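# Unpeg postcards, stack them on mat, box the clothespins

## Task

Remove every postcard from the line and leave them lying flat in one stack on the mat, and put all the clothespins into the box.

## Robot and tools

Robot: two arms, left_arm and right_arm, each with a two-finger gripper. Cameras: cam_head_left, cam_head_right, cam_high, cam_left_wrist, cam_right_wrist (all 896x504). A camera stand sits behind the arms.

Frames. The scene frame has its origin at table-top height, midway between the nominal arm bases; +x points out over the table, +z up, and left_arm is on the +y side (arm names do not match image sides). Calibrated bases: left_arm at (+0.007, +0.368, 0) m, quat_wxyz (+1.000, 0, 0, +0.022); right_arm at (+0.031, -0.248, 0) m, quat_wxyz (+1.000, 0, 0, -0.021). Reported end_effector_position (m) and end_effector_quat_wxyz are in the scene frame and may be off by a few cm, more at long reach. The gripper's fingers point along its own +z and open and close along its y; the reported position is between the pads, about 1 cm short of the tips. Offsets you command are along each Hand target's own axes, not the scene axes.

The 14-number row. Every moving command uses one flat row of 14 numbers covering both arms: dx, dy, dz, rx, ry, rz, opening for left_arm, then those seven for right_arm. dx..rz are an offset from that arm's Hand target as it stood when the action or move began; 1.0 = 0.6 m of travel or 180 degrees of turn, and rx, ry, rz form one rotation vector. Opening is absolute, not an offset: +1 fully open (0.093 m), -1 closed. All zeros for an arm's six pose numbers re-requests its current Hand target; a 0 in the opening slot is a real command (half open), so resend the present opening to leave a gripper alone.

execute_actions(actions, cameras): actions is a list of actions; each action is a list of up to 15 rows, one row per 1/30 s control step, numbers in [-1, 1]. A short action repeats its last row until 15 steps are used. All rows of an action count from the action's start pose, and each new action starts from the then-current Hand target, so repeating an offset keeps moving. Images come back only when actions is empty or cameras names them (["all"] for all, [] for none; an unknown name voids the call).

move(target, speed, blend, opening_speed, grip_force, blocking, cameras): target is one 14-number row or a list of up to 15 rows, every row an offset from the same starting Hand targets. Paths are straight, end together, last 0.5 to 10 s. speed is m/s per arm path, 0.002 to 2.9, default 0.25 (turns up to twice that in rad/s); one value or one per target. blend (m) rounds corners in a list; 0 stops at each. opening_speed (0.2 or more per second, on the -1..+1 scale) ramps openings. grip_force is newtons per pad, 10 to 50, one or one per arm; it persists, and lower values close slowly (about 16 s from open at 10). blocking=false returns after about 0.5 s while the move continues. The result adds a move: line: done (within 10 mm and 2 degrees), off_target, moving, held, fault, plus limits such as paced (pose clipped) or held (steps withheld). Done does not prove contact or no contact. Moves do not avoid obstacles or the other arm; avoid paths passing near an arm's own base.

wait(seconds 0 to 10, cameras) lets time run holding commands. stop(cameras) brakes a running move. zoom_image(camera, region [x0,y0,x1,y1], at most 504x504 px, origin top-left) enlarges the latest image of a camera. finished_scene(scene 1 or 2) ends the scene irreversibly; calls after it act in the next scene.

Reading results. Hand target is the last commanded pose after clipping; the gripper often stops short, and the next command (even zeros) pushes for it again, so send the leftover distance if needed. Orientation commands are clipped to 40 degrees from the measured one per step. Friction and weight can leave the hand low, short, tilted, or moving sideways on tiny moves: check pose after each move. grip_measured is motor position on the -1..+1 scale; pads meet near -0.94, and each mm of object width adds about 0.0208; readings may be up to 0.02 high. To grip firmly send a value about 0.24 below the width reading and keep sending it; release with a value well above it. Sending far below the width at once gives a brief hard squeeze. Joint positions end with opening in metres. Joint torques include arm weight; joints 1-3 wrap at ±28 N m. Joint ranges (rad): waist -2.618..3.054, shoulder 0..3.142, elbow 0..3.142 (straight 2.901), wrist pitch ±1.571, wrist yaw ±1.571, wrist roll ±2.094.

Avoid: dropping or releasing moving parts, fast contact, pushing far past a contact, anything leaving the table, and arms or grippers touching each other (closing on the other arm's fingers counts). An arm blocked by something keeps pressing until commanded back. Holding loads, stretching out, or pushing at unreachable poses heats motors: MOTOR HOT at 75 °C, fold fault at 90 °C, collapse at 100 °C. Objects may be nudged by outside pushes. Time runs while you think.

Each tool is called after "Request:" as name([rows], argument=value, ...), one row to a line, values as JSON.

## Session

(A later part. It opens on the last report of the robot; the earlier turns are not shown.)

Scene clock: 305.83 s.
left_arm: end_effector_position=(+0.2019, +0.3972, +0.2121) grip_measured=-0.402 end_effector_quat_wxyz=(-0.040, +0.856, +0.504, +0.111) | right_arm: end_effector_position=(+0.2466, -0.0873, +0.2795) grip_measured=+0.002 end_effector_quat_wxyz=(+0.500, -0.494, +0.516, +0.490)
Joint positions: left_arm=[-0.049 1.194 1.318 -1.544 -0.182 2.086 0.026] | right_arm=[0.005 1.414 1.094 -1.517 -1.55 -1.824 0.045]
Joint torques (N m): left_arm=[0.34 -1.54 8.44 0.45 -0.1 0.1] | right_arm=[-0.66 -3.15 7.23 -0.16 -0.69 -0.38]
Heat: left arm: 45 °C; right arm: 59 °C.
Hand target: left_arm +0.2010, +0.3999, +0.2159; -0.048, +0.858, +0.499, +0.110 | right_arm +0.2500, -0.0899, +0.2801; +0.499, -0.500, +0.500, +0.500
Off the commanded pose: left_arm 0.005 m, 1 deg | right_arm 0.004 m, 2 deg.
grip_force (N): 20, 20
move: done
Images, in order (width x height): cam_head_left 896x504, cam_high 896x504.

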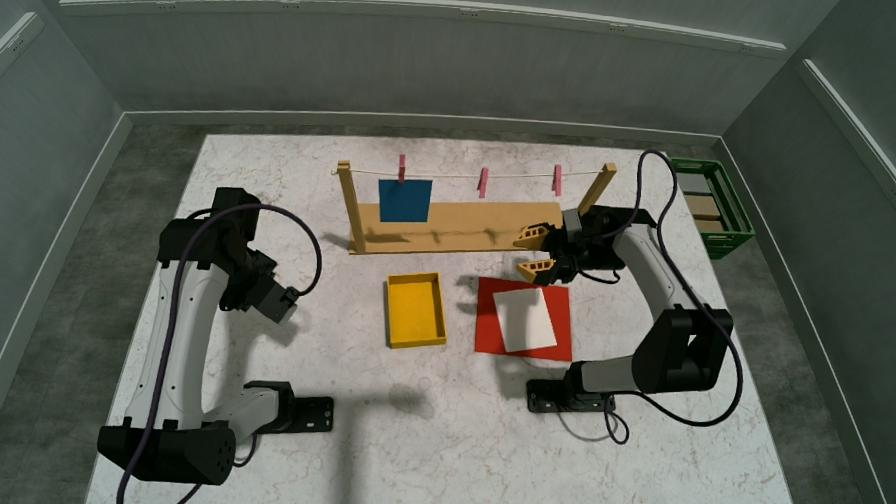

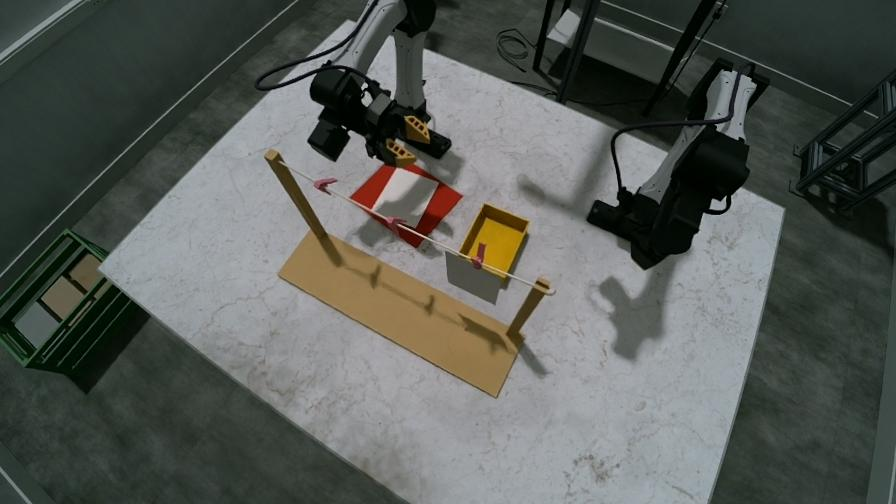

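Request:
move(target=[0,0,0,0,0,0,-0.4,0.1667,0.05,-0.2333,0,0.5,0,0], speed=0.25, cameras=["cam_head_left","cam_high"])

Scene clock: 316.40 s.
left_arm: end_effector_position=(+0.2019, +0.3972, +0.2121) grip_measured=-0.402 end_effector_quat_wxyz=(-0.040, +0.856, +0.504, +0.111) | right_arm: end_effector_position=(+0.2243, -0.2302, +0.1837) grip_measured=+0.002 end_effector_quat_wxyz=(-0.009, +0.708, -0.706, +0.004)
Joint positions: left_arm=[-0.049 1.194 1.318 -1.544 -0.182 2.086 0.026] | right_arm=[0.128 1.281 1.279 -1.55 -0.005 -1.489 0.045]
Joint torques (N m): left_arm=[0.29 -1.55 8.42 0.45 -0.1 0.1] | right_arm=[0.66 -3.07 5.65 0.19 -0.02 -0.08]
Heat: left arm: 45 °C; right arm: 59 °C.
Hand target: left_arm +0.2010, +0.3999, +0.2159; -0.048, +0.858, +0.499, +0.110 | right_arm +0.2200, -0.2301, +0.1803; +0.001, +0.707, -0.707, +0.000
Off the commanded pose: left_arm 0.005 m, 1 deg | right_arm 0.005 m, 1 deg.
grip_force (N): 20, 20
move: done
Images, in order (width x height): cam_head_left 896x504, cam_high 896x504.

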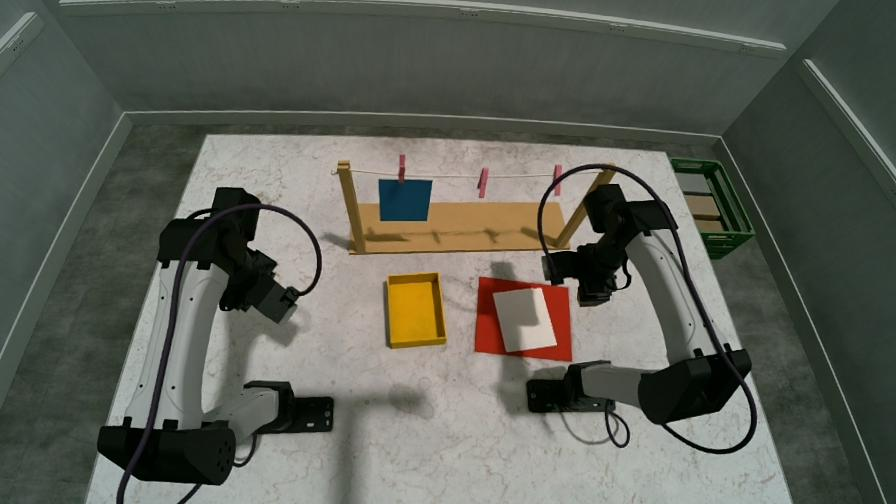

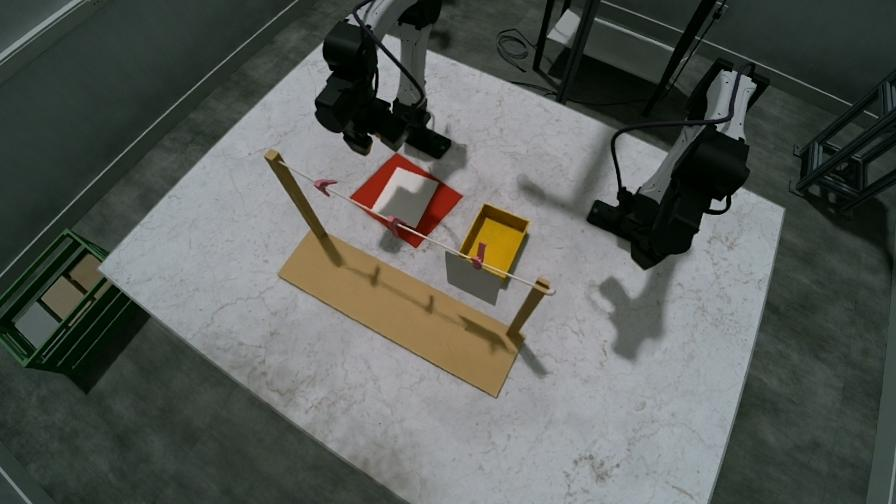

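Request:
move([
  [0,0,0,0,0,0,-0.4,-0.0333,-0.05,-0.0333,0,0,0.47,0],
  [0,0,0,0,0,0,-0.4,-0.05,-0.1667,-0.1167,0.1838,-0.202,0.4438,0],
], speed=0.3, cameras=["cam_head_left"])

Scene clock: 329.17 s.
left_arm: end_effector_position=(+0.2019, +0.3972, +0.2121) grip_measured=-0.402 end_effector_quat_wxyz=(-0.040, +0.856, +0.504, +0.111) | right_arm: end_effector_position=(+0.3203, -0.2009, +0.2488) grip_measured=+0.002 end_effector_quat_wxyz=(+0.374, -0.045, +0.926, +0.018)
Joint positions: left_arm=[-0.049 1.194 1.318 -1.544 -0.182 2.086 0.026] | right_arm=[0.245 1.043 1.133 -0.896 0.074 0.076 0.045]
Joint torques (N m): left_arm=[0.31 -1.54 8.43 0.45 -0.1 0.1] | right_arm=[0.65 -3.12 7.09 1.7 0.1 -0.1]
Heat: left arm: 45 °C; right arm: 59 °C.
Hand target: left_arm +0.2010, +0.3999, +0.2159; -0.048, +0.858, +0.499, +0.110 | right_arm +0.3201, -0.1999, +0.2500; +0.381, -0.044, +0.923, +0.018
Off the commanded pose: left_arm 0.005 m, 1 deg | right_arm 0.002 m, 1 deg.
grip_force (N): 20, 20
move: done
Images, in order (width x height): cam_head_left 896x504.

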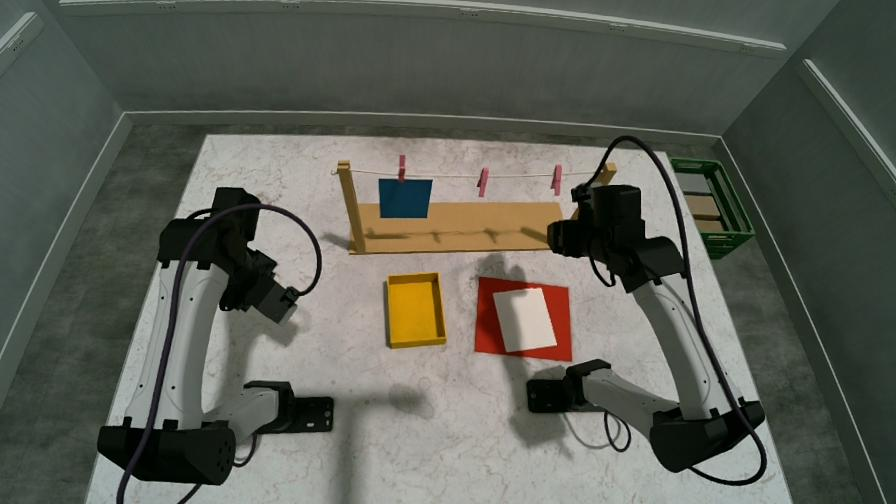

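Request:
move([
  [0,0,0,0,0,0,-0.4,0.0078,0.2339,0.0158,-0.1818,-0.2429,-0.0755,0],
  [0,0,0,0,0,0,-0.4,0.0846,0.403,0.0682,-0.4016,-0.2116,-0.1668,1],
], speed=0.3, blend=0.02, cameras=["cam_head_left","cam_high","cam_right_wrist"])

Scene clock: 341.40 s.
left_arm: end_effector_position=(+0.2019, +0.3972, +0.2121) grip_measured=-0.402 end_effector_quat_wxyz=(-0.040, +0.856, +0.504, +0.111) | right_arm: end_effector_position=(+0.2898, +0.0350, +0.1813) grip_measured=+1.000 end_effector_quat_wxyz=(+0.535, -0.458, +0.544, +0.457)
Joint positions: left_arm=[-0.049 1.194 1.318 -1.544 -0.182 2.086 0.026] | right_arm=[0.508 1.583 0.471 1.095 -0.942 -0.007 0.093]
Joint torques (N m): left_arm=[0.32 -1.52 8.42 0.45 -0.09 0.1] | right_arm=[0.65 -3.95 8.44 1.77 -0.19 -0.11]
Heat: left arm: 45 °C; right arm: 59 °C.
Hand target: left_arm +0.2010, +0.3999, +0.2159; -0.048, +0.858, +0.499, +0.110 | right_arm +0.2901, +0.0400, +0.1850; +0.534, -0.464, +0.534, +0.463
Off the commanded pose: left_arm 0.005 m, 1 deg | right_arm 0.006 m, 2 deg.
grip_force (N): 20, 20
move: done
Images, in order (width x height): cam_head_left 896x504, cam_high 896x504, cam_right_wrist 896x504.

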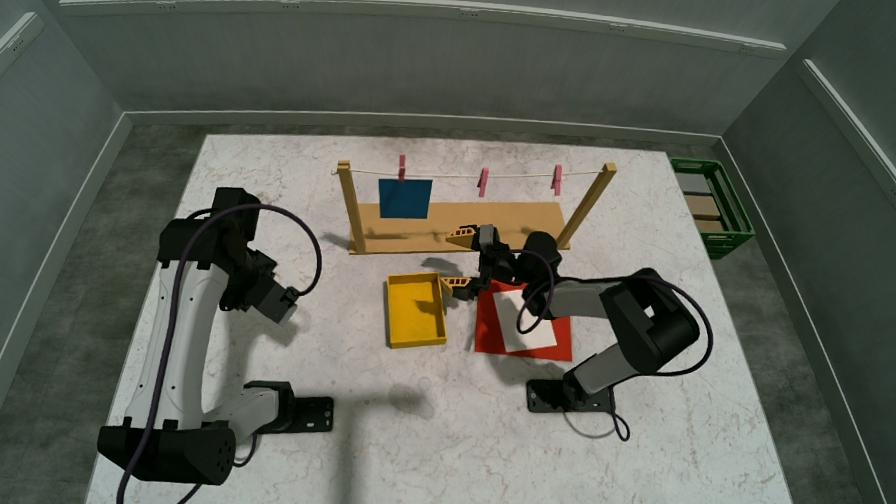

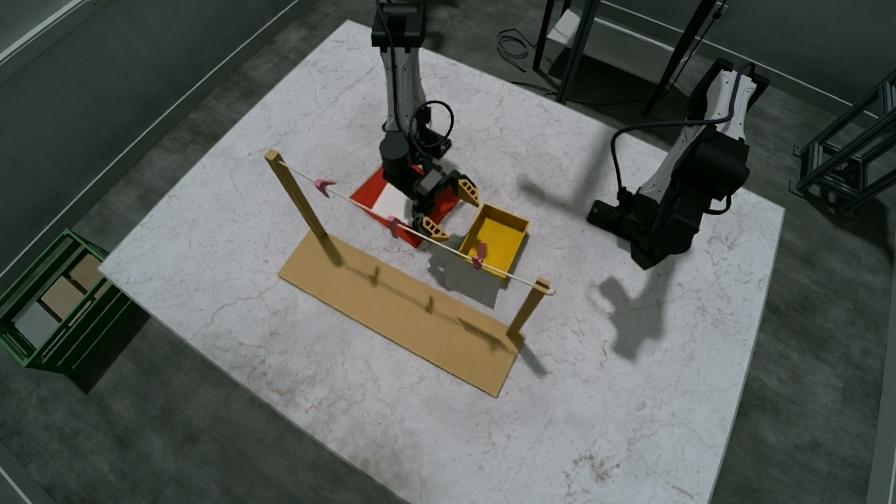

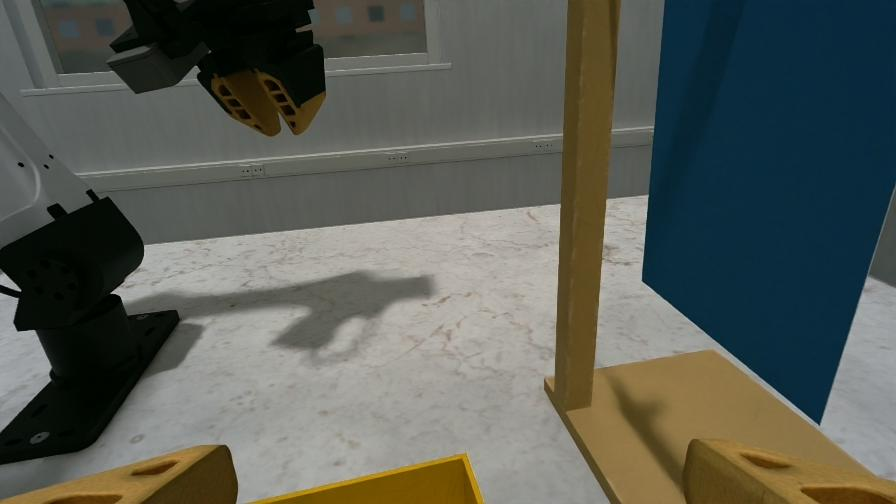

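Request:
move(target=[0,0,0,0,0,0,-0.4,-0.0117,-0.1198,0.0102,0,0,0,1], speed=0.08, cameras=["cam_head_left","cam_high","cam_right_wrist"])

Scene clock: 353.77 s.
left_arm: end_effector_position=(+0.2019, +0.3972, +0.2121) grip_measured=-0.402 end_effector_quat_wxyz=(-0.040, +0.856, +0.504, +0.111) | right_arm: end_effector_position=(+0.3577, +0.0357, +0.1945) grip_measured=+1.000 end_effector_quat_wxyz=(+0.542, -0.465, +0.530, +0.458)
Joint positions: left_arm=[-0.049 1.194 1.318 -1.544 -0.182 2.086 0.026] | right_arm=[0.412 1.772 0.738 1.047 -1.051 -0.007 0.093]
Joint torques (N m): left_arm=[0.29 -1.54 8.43 0.45 -0.09 0.1] | right_arm=[-0.47 -5.76 8.8 1.43 -0.17 -0.1]
Heat: left arm: 45 °C; right arm: 60 °C.
Hand target: left_arm +0.2010, +0.3999, +0.2159; -0.048, +0.858, +0.499, +0.110 | right_arm +0.3620, +0.0362, +0.1921; +0.534, -0.464, +0.534, +0.463
Off the commanded pose: left_arm 0.005 m, 1 deg | right_arm 0.005 m, 1 deg.
grip_force (N): 20, 20
move: done
Images, in order (width x height): cam_head_left 896x504, cam_high 896x504, cam_right_wrist 896x504.

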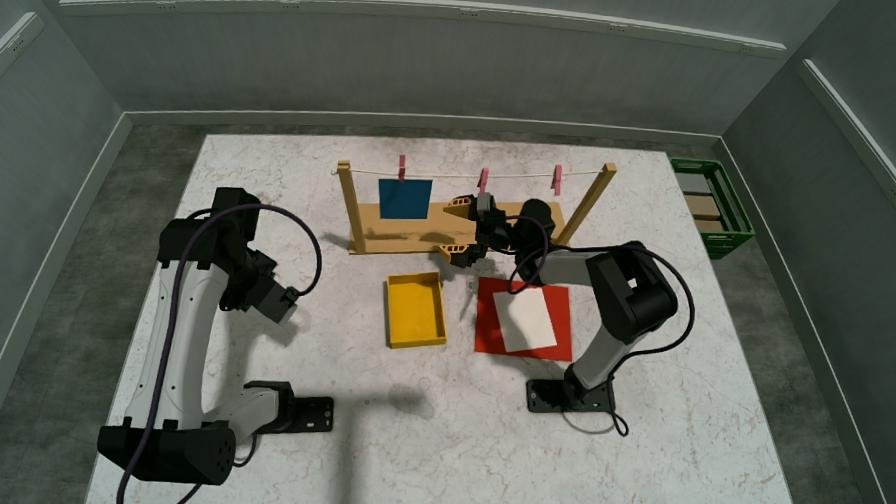

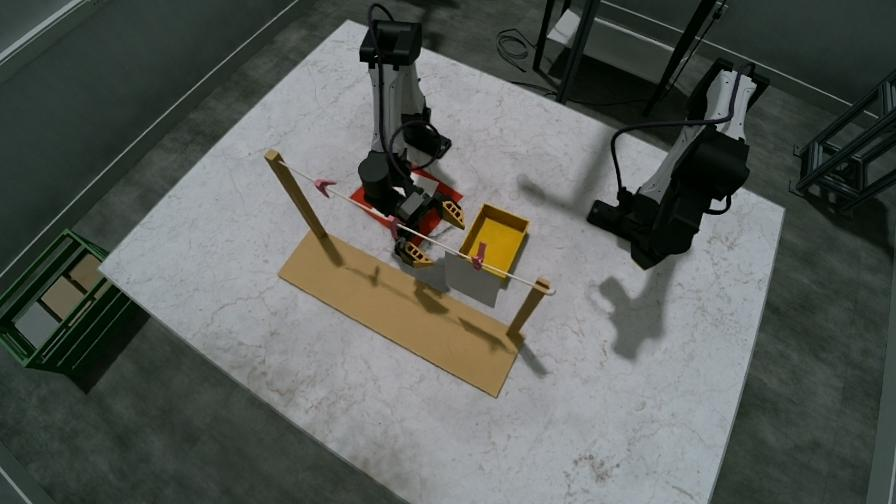

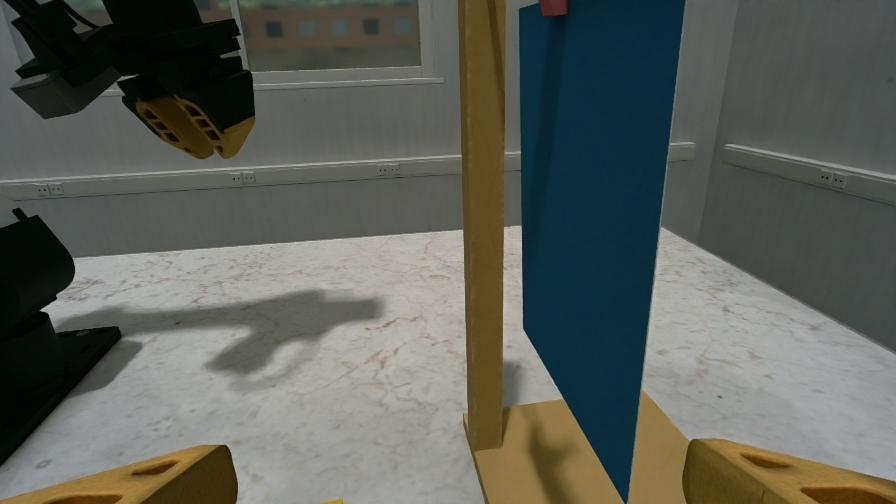

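Request:
move(target=[0,0,0,0,0,0,-0.4,0.013,-0.0588,0.0605,0,0,0,1], speed=0.08, cameras=["cam_head_left","cam_high","cam_right_wrist"])

Scene clock: 357.73 s.
left_arm: end_effector_position=(+0.2019, +0.3972, +0.2121) grip_measured=-0.402 end_effector_quat_wxyz=(-0.040, +0.856, +0.504, +0.111) | right_arm: end_effector_position=(+0.3983, +0.0621, +0.1881) grip_measured=+1.000 end_effector_quat_wxyz=(+0.541, -0.466, +0.528, +0.459)
Joint positions: left_arm=[-0.049 1.194 1.318 -1.544 -0.182 2.086 0.026] | right_arm=[0.437 1.94 0.94 1.013 -1.033 -0.007 0.093]
Joint torques (N m): left_arm=[0.34 -1.57 8.44 0.45 -0.09 0.09] | right_arm=[0.61 -7.23 9.03 1.44 -0.03 -0.1]
Heat: left arm: 45 °C; right arm: 60 °C.
Hand target: left_arm +0.2010, +0.3999, +0.2159; -0.048, +0.858, +0.499, +0.110 | right_arm +0.4021, +0.0671, +0.1843; +0.534, -0.464, +0.534, +0.464
Off the commanded pose: left_arm 0.005 m, 1 deg | right_arm 0.007 m, 1 deg.
grip_force (N): 20, 20
move: done
Images, in order (width x height): cam_head_left 896x504, cam_high 896x504, cam_right_wrist 896x504.

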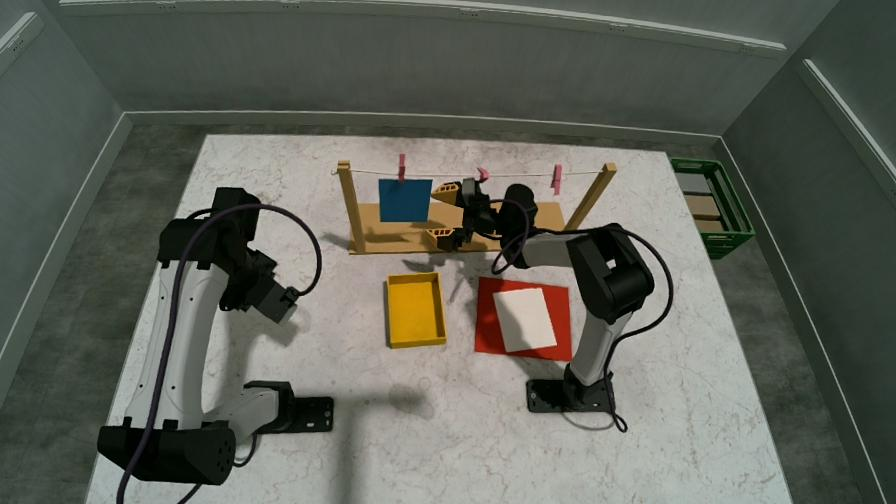

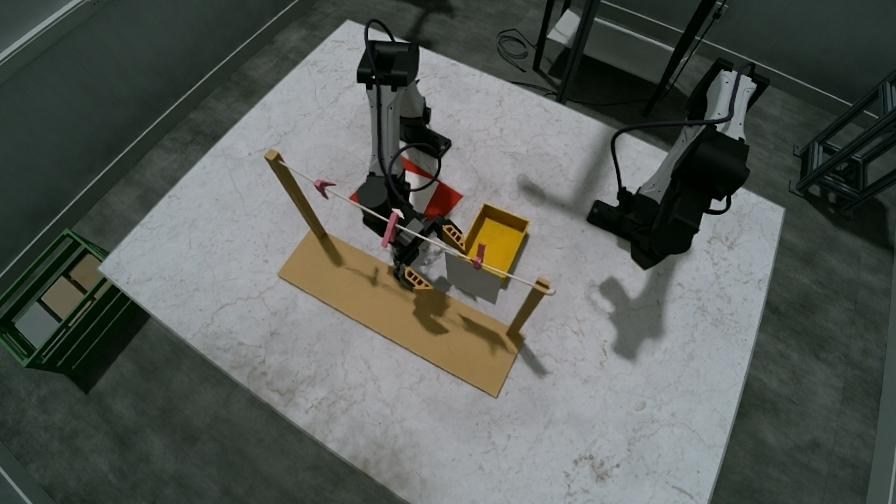

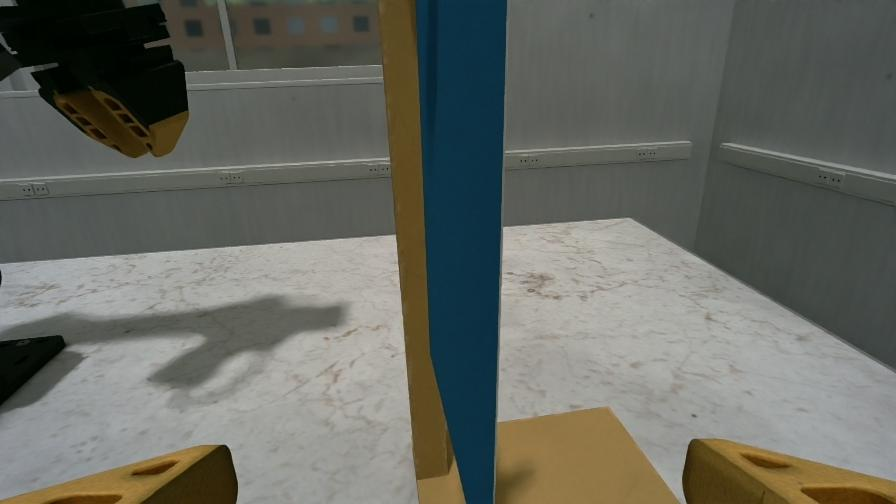

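Request:
move(target=[0,0,0,0,0,0,-0.4,0,-0.01,0,0,0,0,-1], speed=0.05, grip_force=[20,20])

Request:
wait(seconds=3.5, cameras=["cam_head_left","cam_right_wrist"])

Scene clock: 377.70 s.
left_arm: end_effector_position=(+0.2019, +0.3972, +0.2121) grip_measured=-0.402 end_effector_quat_wxyz=(-0.040, +0.856, +0.504, +0.111) | right_arm: end_effector_position=(+0.4031, +0.0641, +0.1886) grip_measured=-0.385 end_effector_quat_wxyz=(+0.541, -0.466, +0.528, +0.459)
Joint positions: left_arm=[-0.049 1.194 1.318 -1.544 -0.182 2.086 0.026] | right_arm=[0.437 1.954 0.964 1.005 -1.032 -0.007 0.027]
Joint velocities: left_arm=[within noise] | right_arm=[-0.022 0.022 -0.027 0.022 0.051 0.007 -0.013]
Joint torques (N m): left_arm=[0.32 -1.54 8.42 0.45 -0.09 0.09] | right_arm=[-0.01 -7.25 9.14 1.46 -0.08 -0.1]
Heat: left arm: 46 °C; right arm: 63 °C.
Hand target: left_arm +0.2010, +0.3999, +0.2159; -0.048, +0.858, +0.499, +0.110 | right_arm +0.4081, +0.0663, +0.1845; +0.534, -0.464, +0.534, +0.463
Off the commanded pose: left_arm 0.005 m, 1 deg | right_arm 0.007 m, 1 deg.
grip_force (N): 20, 20
move: moving (right_arm; no rest 5 s after the path's end)

Scene clock: 381.20 s.
left_arm: end_effector_position=(+0.2019, +0.3972, +0.2121) grip_measured=-0.402 end_effector_quat_wxyz=(-0.040, +0.856, +0.504, +0.111) | right_arm: end_effector_position=(+0.4031, +0.0641, +0.1886) grip_measured=-0.989 end_effector_quat_wxyz=(+0.541, -0.466, +0.528, +0.459)
Joint positions: left_arm=[-0.049 1.194 1.318 -1.544 -0.182 2.086 0.026] | right_arm=[0.437 1.954 0.964 1.005 -1.032 -0.007 0]
Joint torques (N m): left_arm=[0.31 -1.57 8.44 0.45 -0.11 0.1] | right_arm=[-0.02 -7.25 9.11 1.47 -0.07 -0.11]
Heat: left arm: 46 °C; right arm: 63 °C.
Hand target: left_arm +0.2010, +0.3999, +0.2159; -0.048, +0.858, +0.499, +0.110 | right_arm +0.4081, +0.0663, +0.1845; +0.534, -0.464, +0.534, +0.463
Tool commands: left_gripper/opening=-0.4 right_gripper/opening=-1.0
Off the commanded pose: left_arm 0.005 m, 1 deg | right_arm 0.007 m, 1 deg.
grip_force (N): 20, 20
wait: 3.50 s; at rest by 2.67 s
Images, in order (width x height): cam_head_left 896x504, cam_right_wrist 896x504.

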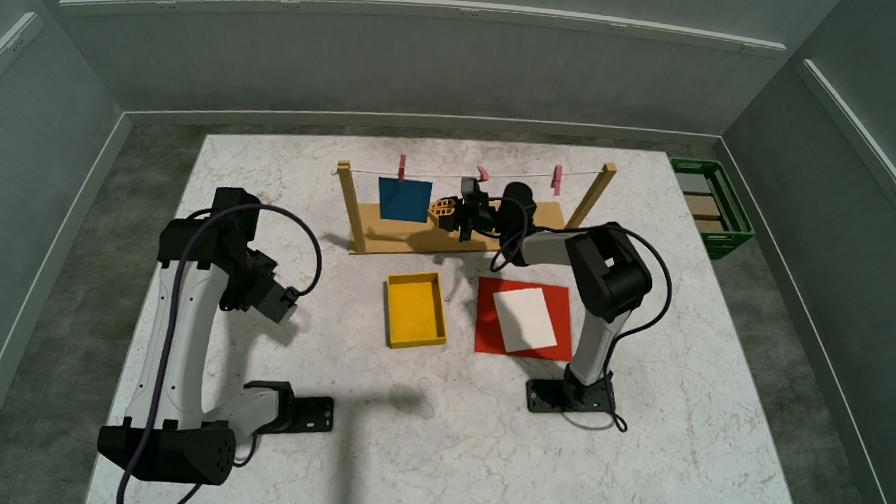

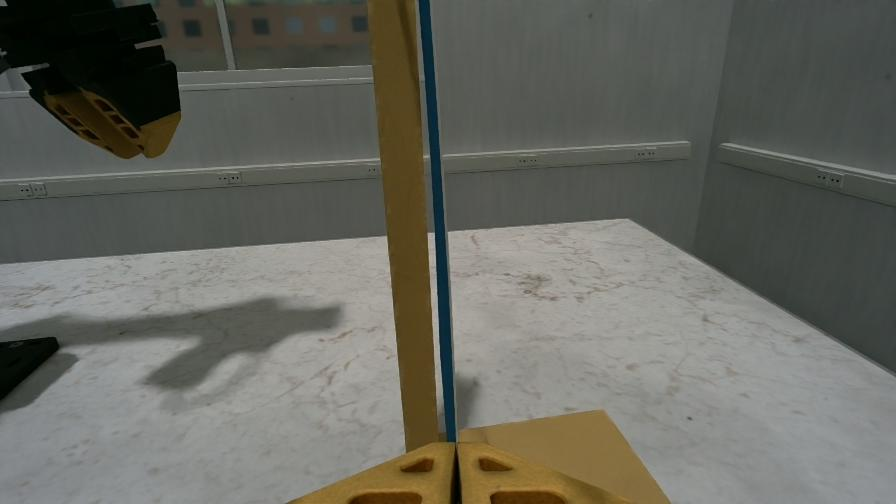

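Request:
move(target=[0,0,0,0,0,0,-0.4,0.1,0,0,0,0,0,-1], speed=0.05, cameras=["cam_head_left","cam_right_wrist"])

Scene clock: 384.50 s.
left_arm: end_effector_position=(+0.2019, +0.3972, +0.2121) grip_measured=-0.402 end_effector_quat_wxyz=(-0.040, +0.856, +0.504, +0.111) | right_arm: end_effector_position=(+0.4097, +0.0668, +0.1346) grip_measured=-0.989 end_effector_quat_wxyz=(+0.542, -0.466, +0.528, +0.459)
Joint positions: left_arm=[-0.049 1.194 1.318 -1.544 -0.182 2.086 0.026] | right_arm=[0.437 2.139 0.957 1.199 -1.032 -0.007 0]
Joint torques (N m): left_arm=[0.34 -1.52 8.43 0.45 -0.1 0.1] | right_arm=[-0.02 -8.08 5.16 1.71 -0.08 -0.11]
Heat: left arm: 46 °C; right arm: 63 °C.
Hand target: left_arm +0.2010, +0.3999, +0.2159; -0.048, +0.858, +0.499, +0.110 | right_arm +0.4081, +0.0662, +0.1242; +0.534, -0.464, +0.534, +0.463
Off the commanded pose: left_arm 0.005 m, 1 deg | right_arm 0.010 m, 1 deg.
grip_force (N): 20, 20
move: done
Images, in order (width x height): cam_head_left 896x504, cam_right_wrist 896x504.

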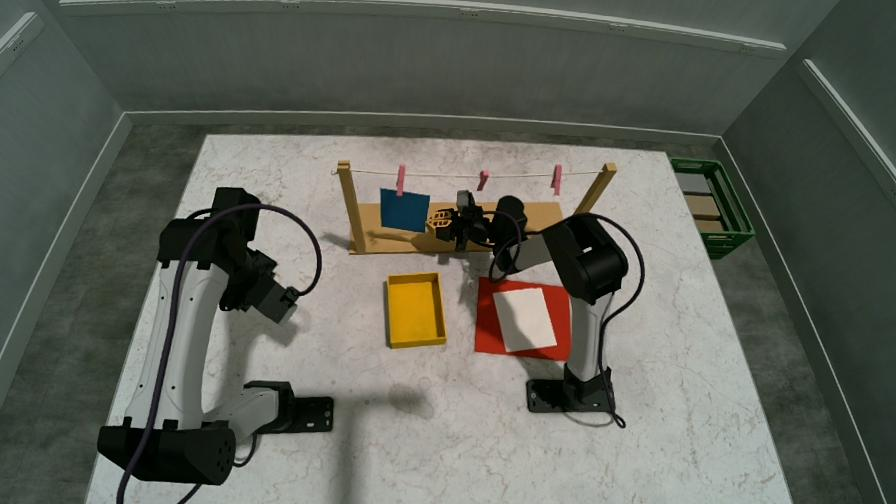

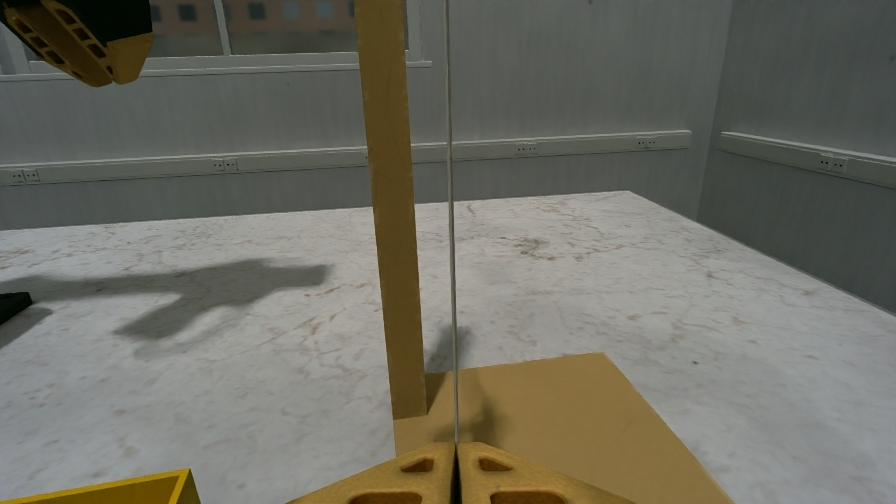

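Request:
zoom_image(camera="cam_head_left", region=[340, 140, 500, 260])

Scaled by 3.150 from the camera's 896x504 image, which has a finer 1280x720 frame.

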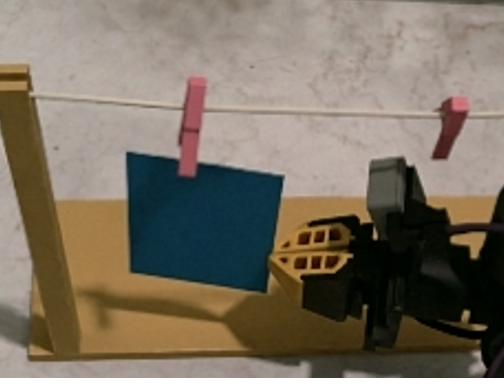

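Request:
move([
  [0,0,0,0,0,0,-0.4,0.0,0.198,-0.028,0,0,0,-1],
  [0,0,0,0,0,0,-0.4,-0.11,0.191,-0.29,0.0,0.0,0,-1],
], speed=0.12, blend=0.02, cameras=["cam_head_left"])

Scene clock: 396.87 s.
left_arm: end_effector_position=(+0.2019, +0.3972, +0.2121) grip_measured=-0.402 end_effector_quat_wxyz=(-0.040, +0.856, +0.504, +0.111) | right_arm: end_effector_position=(+0.2727, -0.0889, +0.1870) grip_measured=-0.989 end_effector_quat_wxyz=(+0.533, -0.456, +0.538, +0.467)
Joint positions: left_arm=[-0.049 1.194 1.318 -1.544 -0.182 2.086 0.026] | right_arm=[0.007 1.412 0.314 1.137 -1.457 0.055 0]
Joint torques (N m): left_arm=[0.31 -1.55 8.4 0.45 -0.09 0.1] | right_arm=[-0.44 -5.2 6.37 1.2 -0.18 -0.27]
Heat: left arm: 46 °C; right arm: 61 °C.
Hand target: left_arm +0.2010, +0.3999, +0.2159; -0.048, +0.858, +0.499, +0.110 | right_arm +0.2702, -0.0900, +0.1903; +0.534, -0.464, +0.534, +0.463
Off the commanded pose: left_arm 0.005 m, 1 deg | right_arm 0.004 m, 1 deg.
grip_force (N): 20, 20
move: done
Images, in order (width x height): cam_head_left 896x504.

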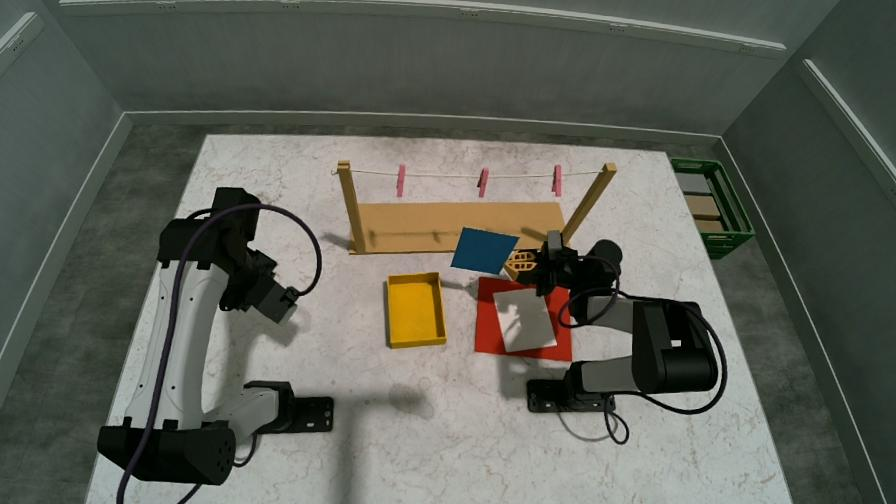

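Request:
move(target=[0,0,0,0,0,0,-0.4,0.0,0,0,0.0432,0.1706,0.4706,-1], speed=0.35, cameras=["cam_head_left"])

Scene clock: 404.37 s.
left_arm: end_effector_position=(+0.2019, +0.3972, +0.2121) grip_measured=-0.402 end_effector_quat_wxyz=(-0.040, +0.856, +0.504, +0.111) | right_arm: end_effector_position=(+0.2675, -0.0914, +0.1902) grip_measured=-0.989 end_effector_quat_wxyz=(-0.032, -0.041, +0.839, +0.541)
Joint positions: left_arm=[-0.049 1.194 1.318 -1.544 -0.182 2.086 0.026] | right_arm=[0.057 1.571 1.15 -1.351 -1.137 -0.212 0]
Joint torques (N m): left_arm=[0.32 -1.52 8.44 0.45 -0.1 0.1] | right_arm=[0.68 -4.05 8.94 -0.13 -0.48 -0.34]
Heat: left arm: 46 °C; right arm: 61 °C.
Hand target: left_arm +0.2010, +0.3999, +0.2159; -0.048, +0.858, +0.499, +0.110 | right_arm +0.2703, -0.0900, +0.1904; -0.032, -0.051, +0.841, +0.537
Off the commanded pose: left_arm 0.005 m, 1 deg | right_arm 0.003 m, 1 deg.
grip_force (N): 20, 20
move: done
Images, in order (width x height): cam_head_left 896x504.

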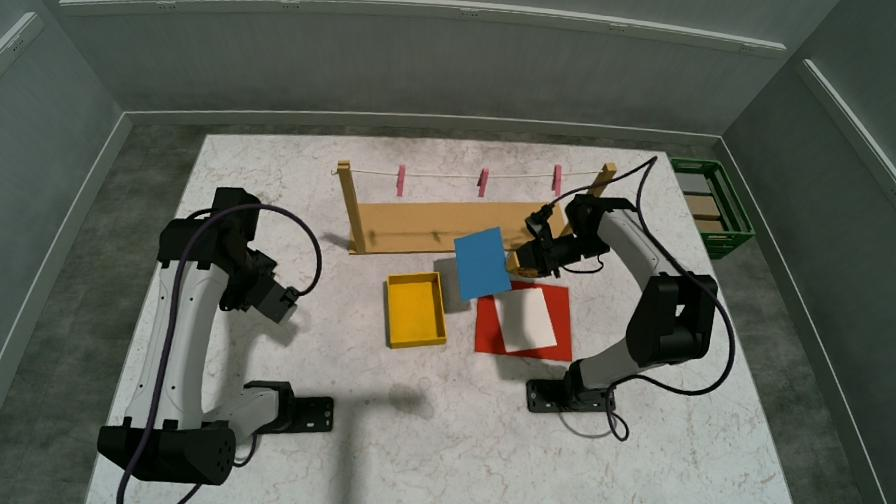

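Request:
move(target=[0,0,0,0,0,0,-0.4,0.115,-0.189,-0.111,0,0,0,-1], speed=0.1, cameras=["cam_head_left"])

Scene clock: 421.23 s.
left_arm: end_effector_position=(+0.2019, +0.3972, +0.2121) grip_measured=-0.402 end_effector_quat_wxyz=(-0.040, +0.856, +0.504, +0.111) | right_arm: end_effector_position=(+0.2184, -0.2051, +0.1169) grip_measured=-0.989 end_effector_quat_wxyz=(+0.007, -0.034, +0.864, +0.502)
Joint positions: left_arm=[-0.049 1.194 1.318 -1.544 -0.182 2.086 0.026] | right_arm=[-0.454 1.665 0.927 -1.552 -0.853 -0.913 0]
Joint torques (N m): left_arm=[0.31 -1.55 8.43 0.45 -0.1 0.1] | right_arm=[-0.42 -3.7 4.38 -1.02 -0.33 -0.38]
Heat: left arm: 46 °C; right arm: 61 °C.
Hand target: left_arm +0.2010, +0.3999, +0.2159; -0.048, +0.858, +0.499, +0.110 | right_arm +0.2149, -0.2058, +0.1155; -0.032, -0.051, +0.841, +0.537
Off the commanded pose: left_arm 0.005 m, 1 deg | right_arm 0.004 m, 7 deg.
joint sent to its limit (right arm) — joint 4 (wrist pitch), lower limit. The joint targets are off in orientation, not in position.
grip_force (N): 20, 20
move: off_target (right_arm)
Images, in order (width x height): cam_head_left 896x504.

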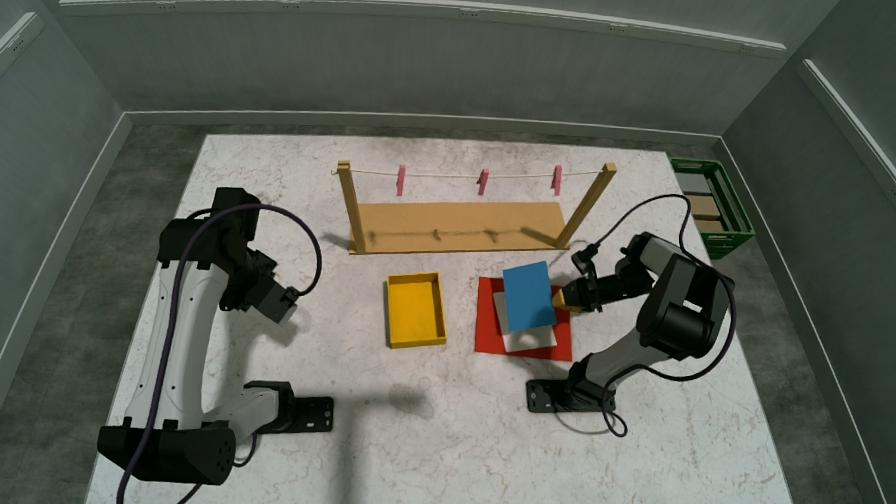

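Request:
move(target=[0,0,0,0,0,0,-0.4,0.019,-0.088,0.025,0.0276,-0.026,-0.003,-1], speed=0.06, cameras=["cam_head_left"])

Request:
zoom_image(camera="cam_head_left", region=[460, 240, 620, 370])

Scene clock: 428.17 s.
left_arm: end_effector_position=(+0.2019, +0.3972, +0.2121) grip_measured=-0.402 end_effector_quat_wxyz=(-0.040, +0.856, +0.504, +0.111) | right_arm: end_effector_position=(+0.2056, -0.2143, +0.0663) grip_measured=-0.989 end_effector_quat_wxyz=(+0.004, -0.031, +0.864, +0.502)
Joint positions: left_arm=[-0.049 1.194 1.318 -1.544 -0.182 2.086 0.026] | right_arm=[-0.52 1.783 0.81 -1.37 -0.806 -0.978 0]
Joint torques (N m): left_arm=[0.32 -1.55 8.43 0.45 -0.08 0.11] | right_arm=[-0.59 -3.93 3.38 -0.85 -0.3 -0.38]
Heat: left arm: 46 °C; right arm: 59 °C.
Hand target: left_arm +0.2010, +0.3999, +0.2159; -0.048, +0.858, +0.499, +0.110 | right_arm +0.2046, -0.2157, +0.0613; +0.007, -0.035, +0.864, +0.502
Off the commanded pose: left_arm 0.005 m, 1 deg | right_arm 0.005 m, 0 deg.
grip_force (N): 20, 20
move: done
Images, in order (width x height): cam_head_left 896x504.

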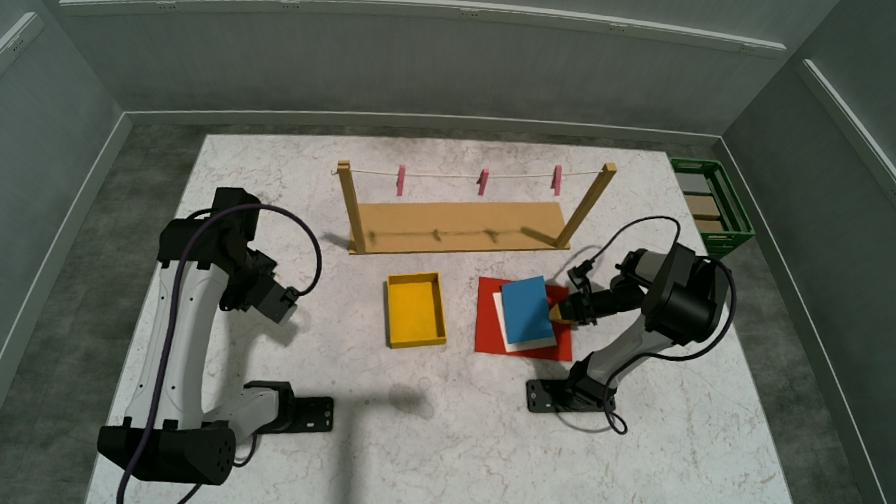

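Scaled by 3.150 from the camera's 896x504 image, which has a finer 1280x720 frame.

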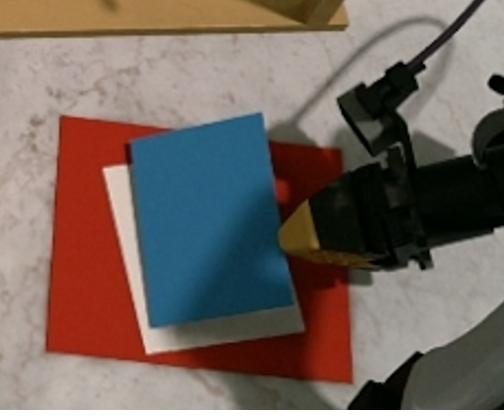

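Request:
move(target=[0,0,0,0,0,0,-0.4,0.0,-0.043,-0.003,0,0,0,-1], speed=0.04, cameras=["cam_head_left"])

Request:
zoom_image(camera="cam_head_left", region=[460, 240, 620, 370])

Scene clock: 432.80 s.
left_arm: end_effector_position=(+0.2019, +0.3972, +0.2121) grip_measured=-0.402 end_effector_quat_wxyz=(-0.040, +0.856, +0.504, +0.111) | right_arm: end_effector_position=(+0.2029, -0.2252, +0.0446) grip_measured=-0.989 end_effector_quat_wxyz=(-0.002, -0.026, +0.861, +0.507)
Joint positions: left_arm=[-0.049 1.194 1.318 -1.544 -0.182 2.086 0.026] | right_arm=[-0.57 1.89 0.81 -1.318 -0.772 -1.027 0]
Joint torques (N m): left_arm=[0.32 -1.52 8.42 0.44 -0.09 0.1] | right_arm=[-0.57 -4.33 4.57 -0.93 -0.26 -0.33]
Heat: left arm: 46 °C; right arm: 59 °C.
Hand target: left_arm +0.2010, +0.3999, +0.2159; -0.048, +0.858, +0.499, +0.110 | right_arm +0.2065, -0.2300, +0.0399; +0.007, -0.035, +0.864, +0.502
Off the commanded pose: left_arm 0.005 m, 1 deg | right_arm 0.008 m, 2 deg.
grip_force (N): 20, 20
move: done
Images, in order (width x height): cam_head_left 896x504.

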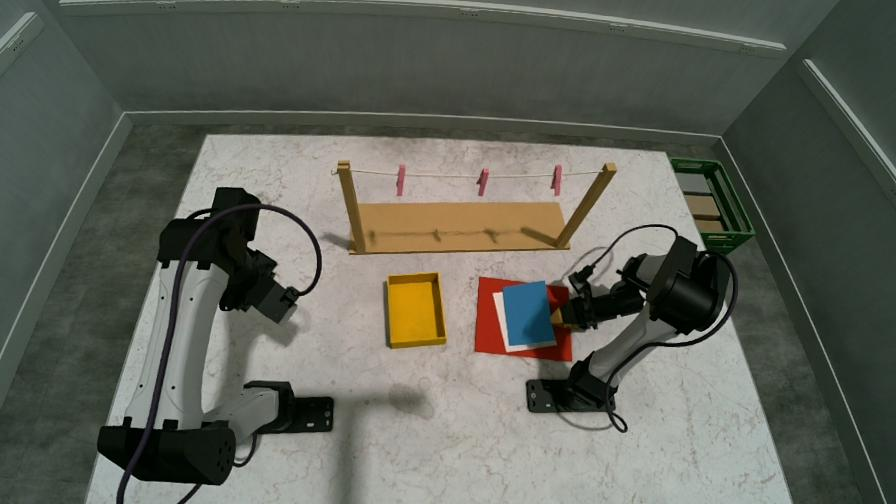

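Scaled by 3.150 from the camera's 896x504 image, which has a finer 1280x720 frame.

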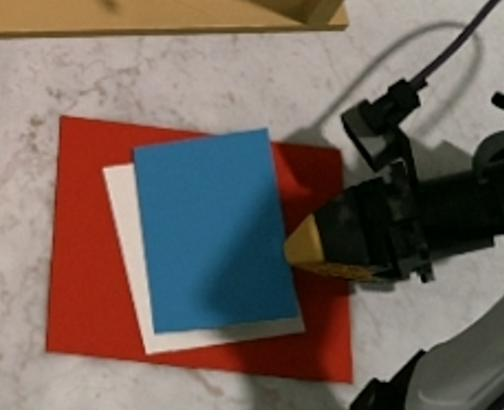

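Request:
move([
  [0,0,0,0,0,0,-0.4,0.0105,0.026,0.011,-0.001,0.024,-0.014,-1],
  [0,0,0,0,0,0,-0.4,0.0115,0.0087,0.021,-0.001,0.024,-0.014,-1],
], speed=0.05, cameras=["cam_head_left"])

Request:
zoom_image(camera="cam_head_left", region=[460, 240, 620, 370])

Scene clock: 440.70 s.
left_arm: end_effector_position=(+0.2019, +0.3972, +0.2121) grip_measured=-0.402 end_effector_quat_wxyz=(-0.040, +0.856, +0.504, +0.111) | right_arm: end_effector_position=(+0.1994, -0.2176, +0.0430) grip_measured=-0.989 end_effector_quat_wxyz=(-0.015, -0.061, +0.862, +0.503)
Joint positions: left_arm=[-0.049 1.194 1.318 -1.544 -0.182 2.086 0.026] | right_arm=[-0.519 1.89 0.81 -1.316 -0.755 -1.047 0]
Joint torques (N m): left_arm=[0.34 -1.55 8.43 0.44 -0.08 0.1] | right_arm=[0.59 -4.3 3.19 -0.95 -0.29 -0.36]
Heat: left arm: 46 °C; right arm: 58 °C.
Hand target: left_arm +0.2010, +0.3999, +0.2159; -0.048, +0.858, +0.499, +0.110 | right_arm +0.1989, -0.2169, +0.0378; -0.015, -0.073, +0.862, +0.501
Off the commanded pose: left_arm 0.005 m, 1 deg | right_arm 0.005 m, 1 deg.
grip_force (N): 20, 20
move: done
Images, in order (width x height): cam_head_left 896x504.

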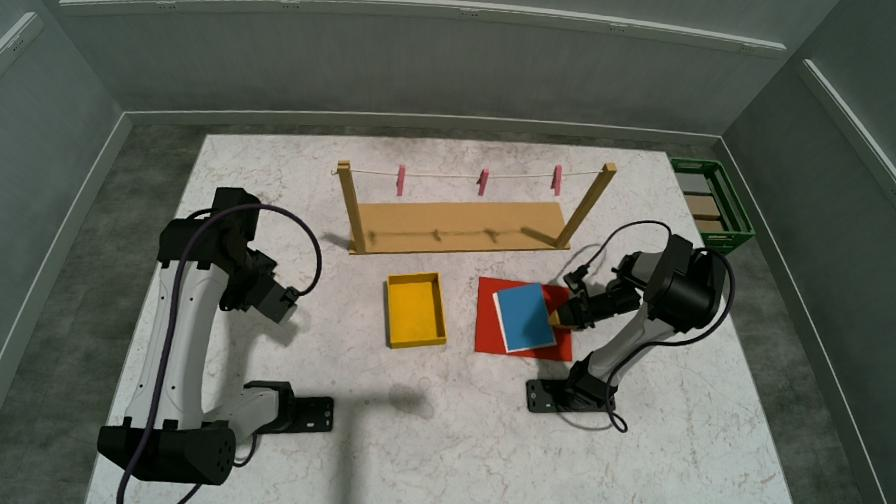

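Scaled by 3.150 from the camera's 896x504 image, which has a finer 1280x720 frame.

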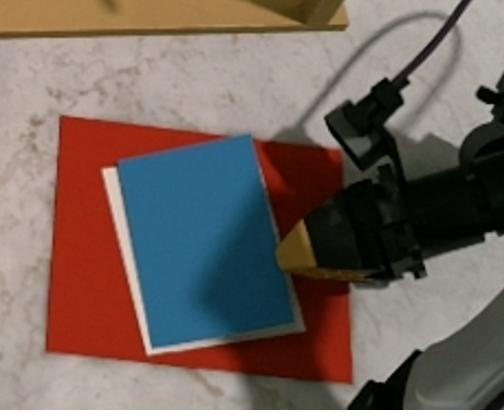

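Request:
move(target=[0,0,0,0,0,0,-0.4,0.0,-0.013,0.007,0,0,0,-1], speed=0.04, cameras=["cam_head_left","cam_right_wrist"])

Request:
zoom_image(camera="cam_head_left", region=[460, 240, 620, 370])

Scene clock: 444.87 s.
left_arm: end_effector_position=(+0.2019, +0.3972, +0.2121) grip_measured=-0.402 end_effector_quat_wxyz=(-0.040, +0.856, +0.504, +0.111) | right_arm: end_effector_position=(+0.2016, -0.2189, +0.0345) grip_measured=-0.989 end_effector_quat_wxyz=(-0.013, -0.062, +0.863, +0.501)
Joint positions: left_arm=[-0.049 1.194 1.318 -1.544 -0.182 2.086 0.026] | right_arm=[-0.519 1.921 0.81 -1.28 -0.755 -1.047 0]
Joint torques (N m): left_arm=[0.31 -1.54 8.43 0.44 -0.1 0.1] | right_arm=[0.58 -4.41 2.41 -0.92 -0.28 -0.36]
Heat: left arm: 46 °C; right arm: 57 °C.
Hand target: left_arm +0.2010, +0.3999, +0.2159; -0.048, +0.858, +0.499, +0.110 | right_arm +0.1994, -0.2170, +0.0290; -0.015, -0.072, +0.862, +0.501
Off the commanded pose: left_arm 0.005 m, 1 deg | right_arm 0.006 m, 1 deg.
grip_force (N): 20, 20
move: done
Images, in order (width x height): cam_head_left 896x504, cam_right_wrist 896x504.

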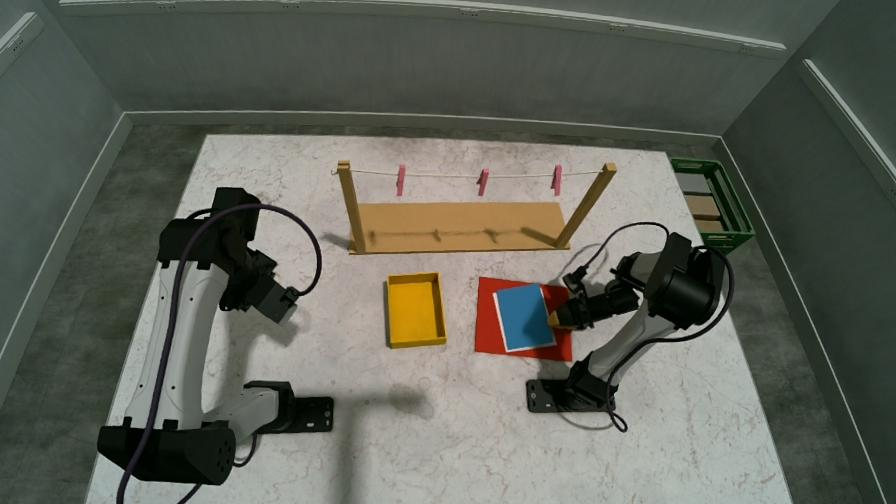

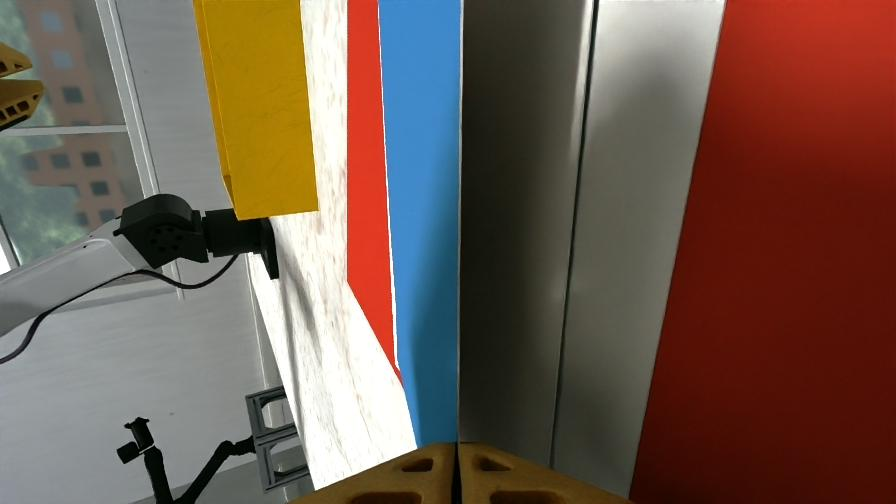

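Scaled by 3.150 from the camera's 896x504 image, which has a finer 1280x720 frame.

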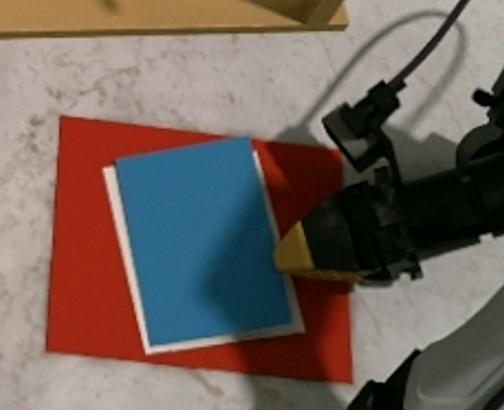

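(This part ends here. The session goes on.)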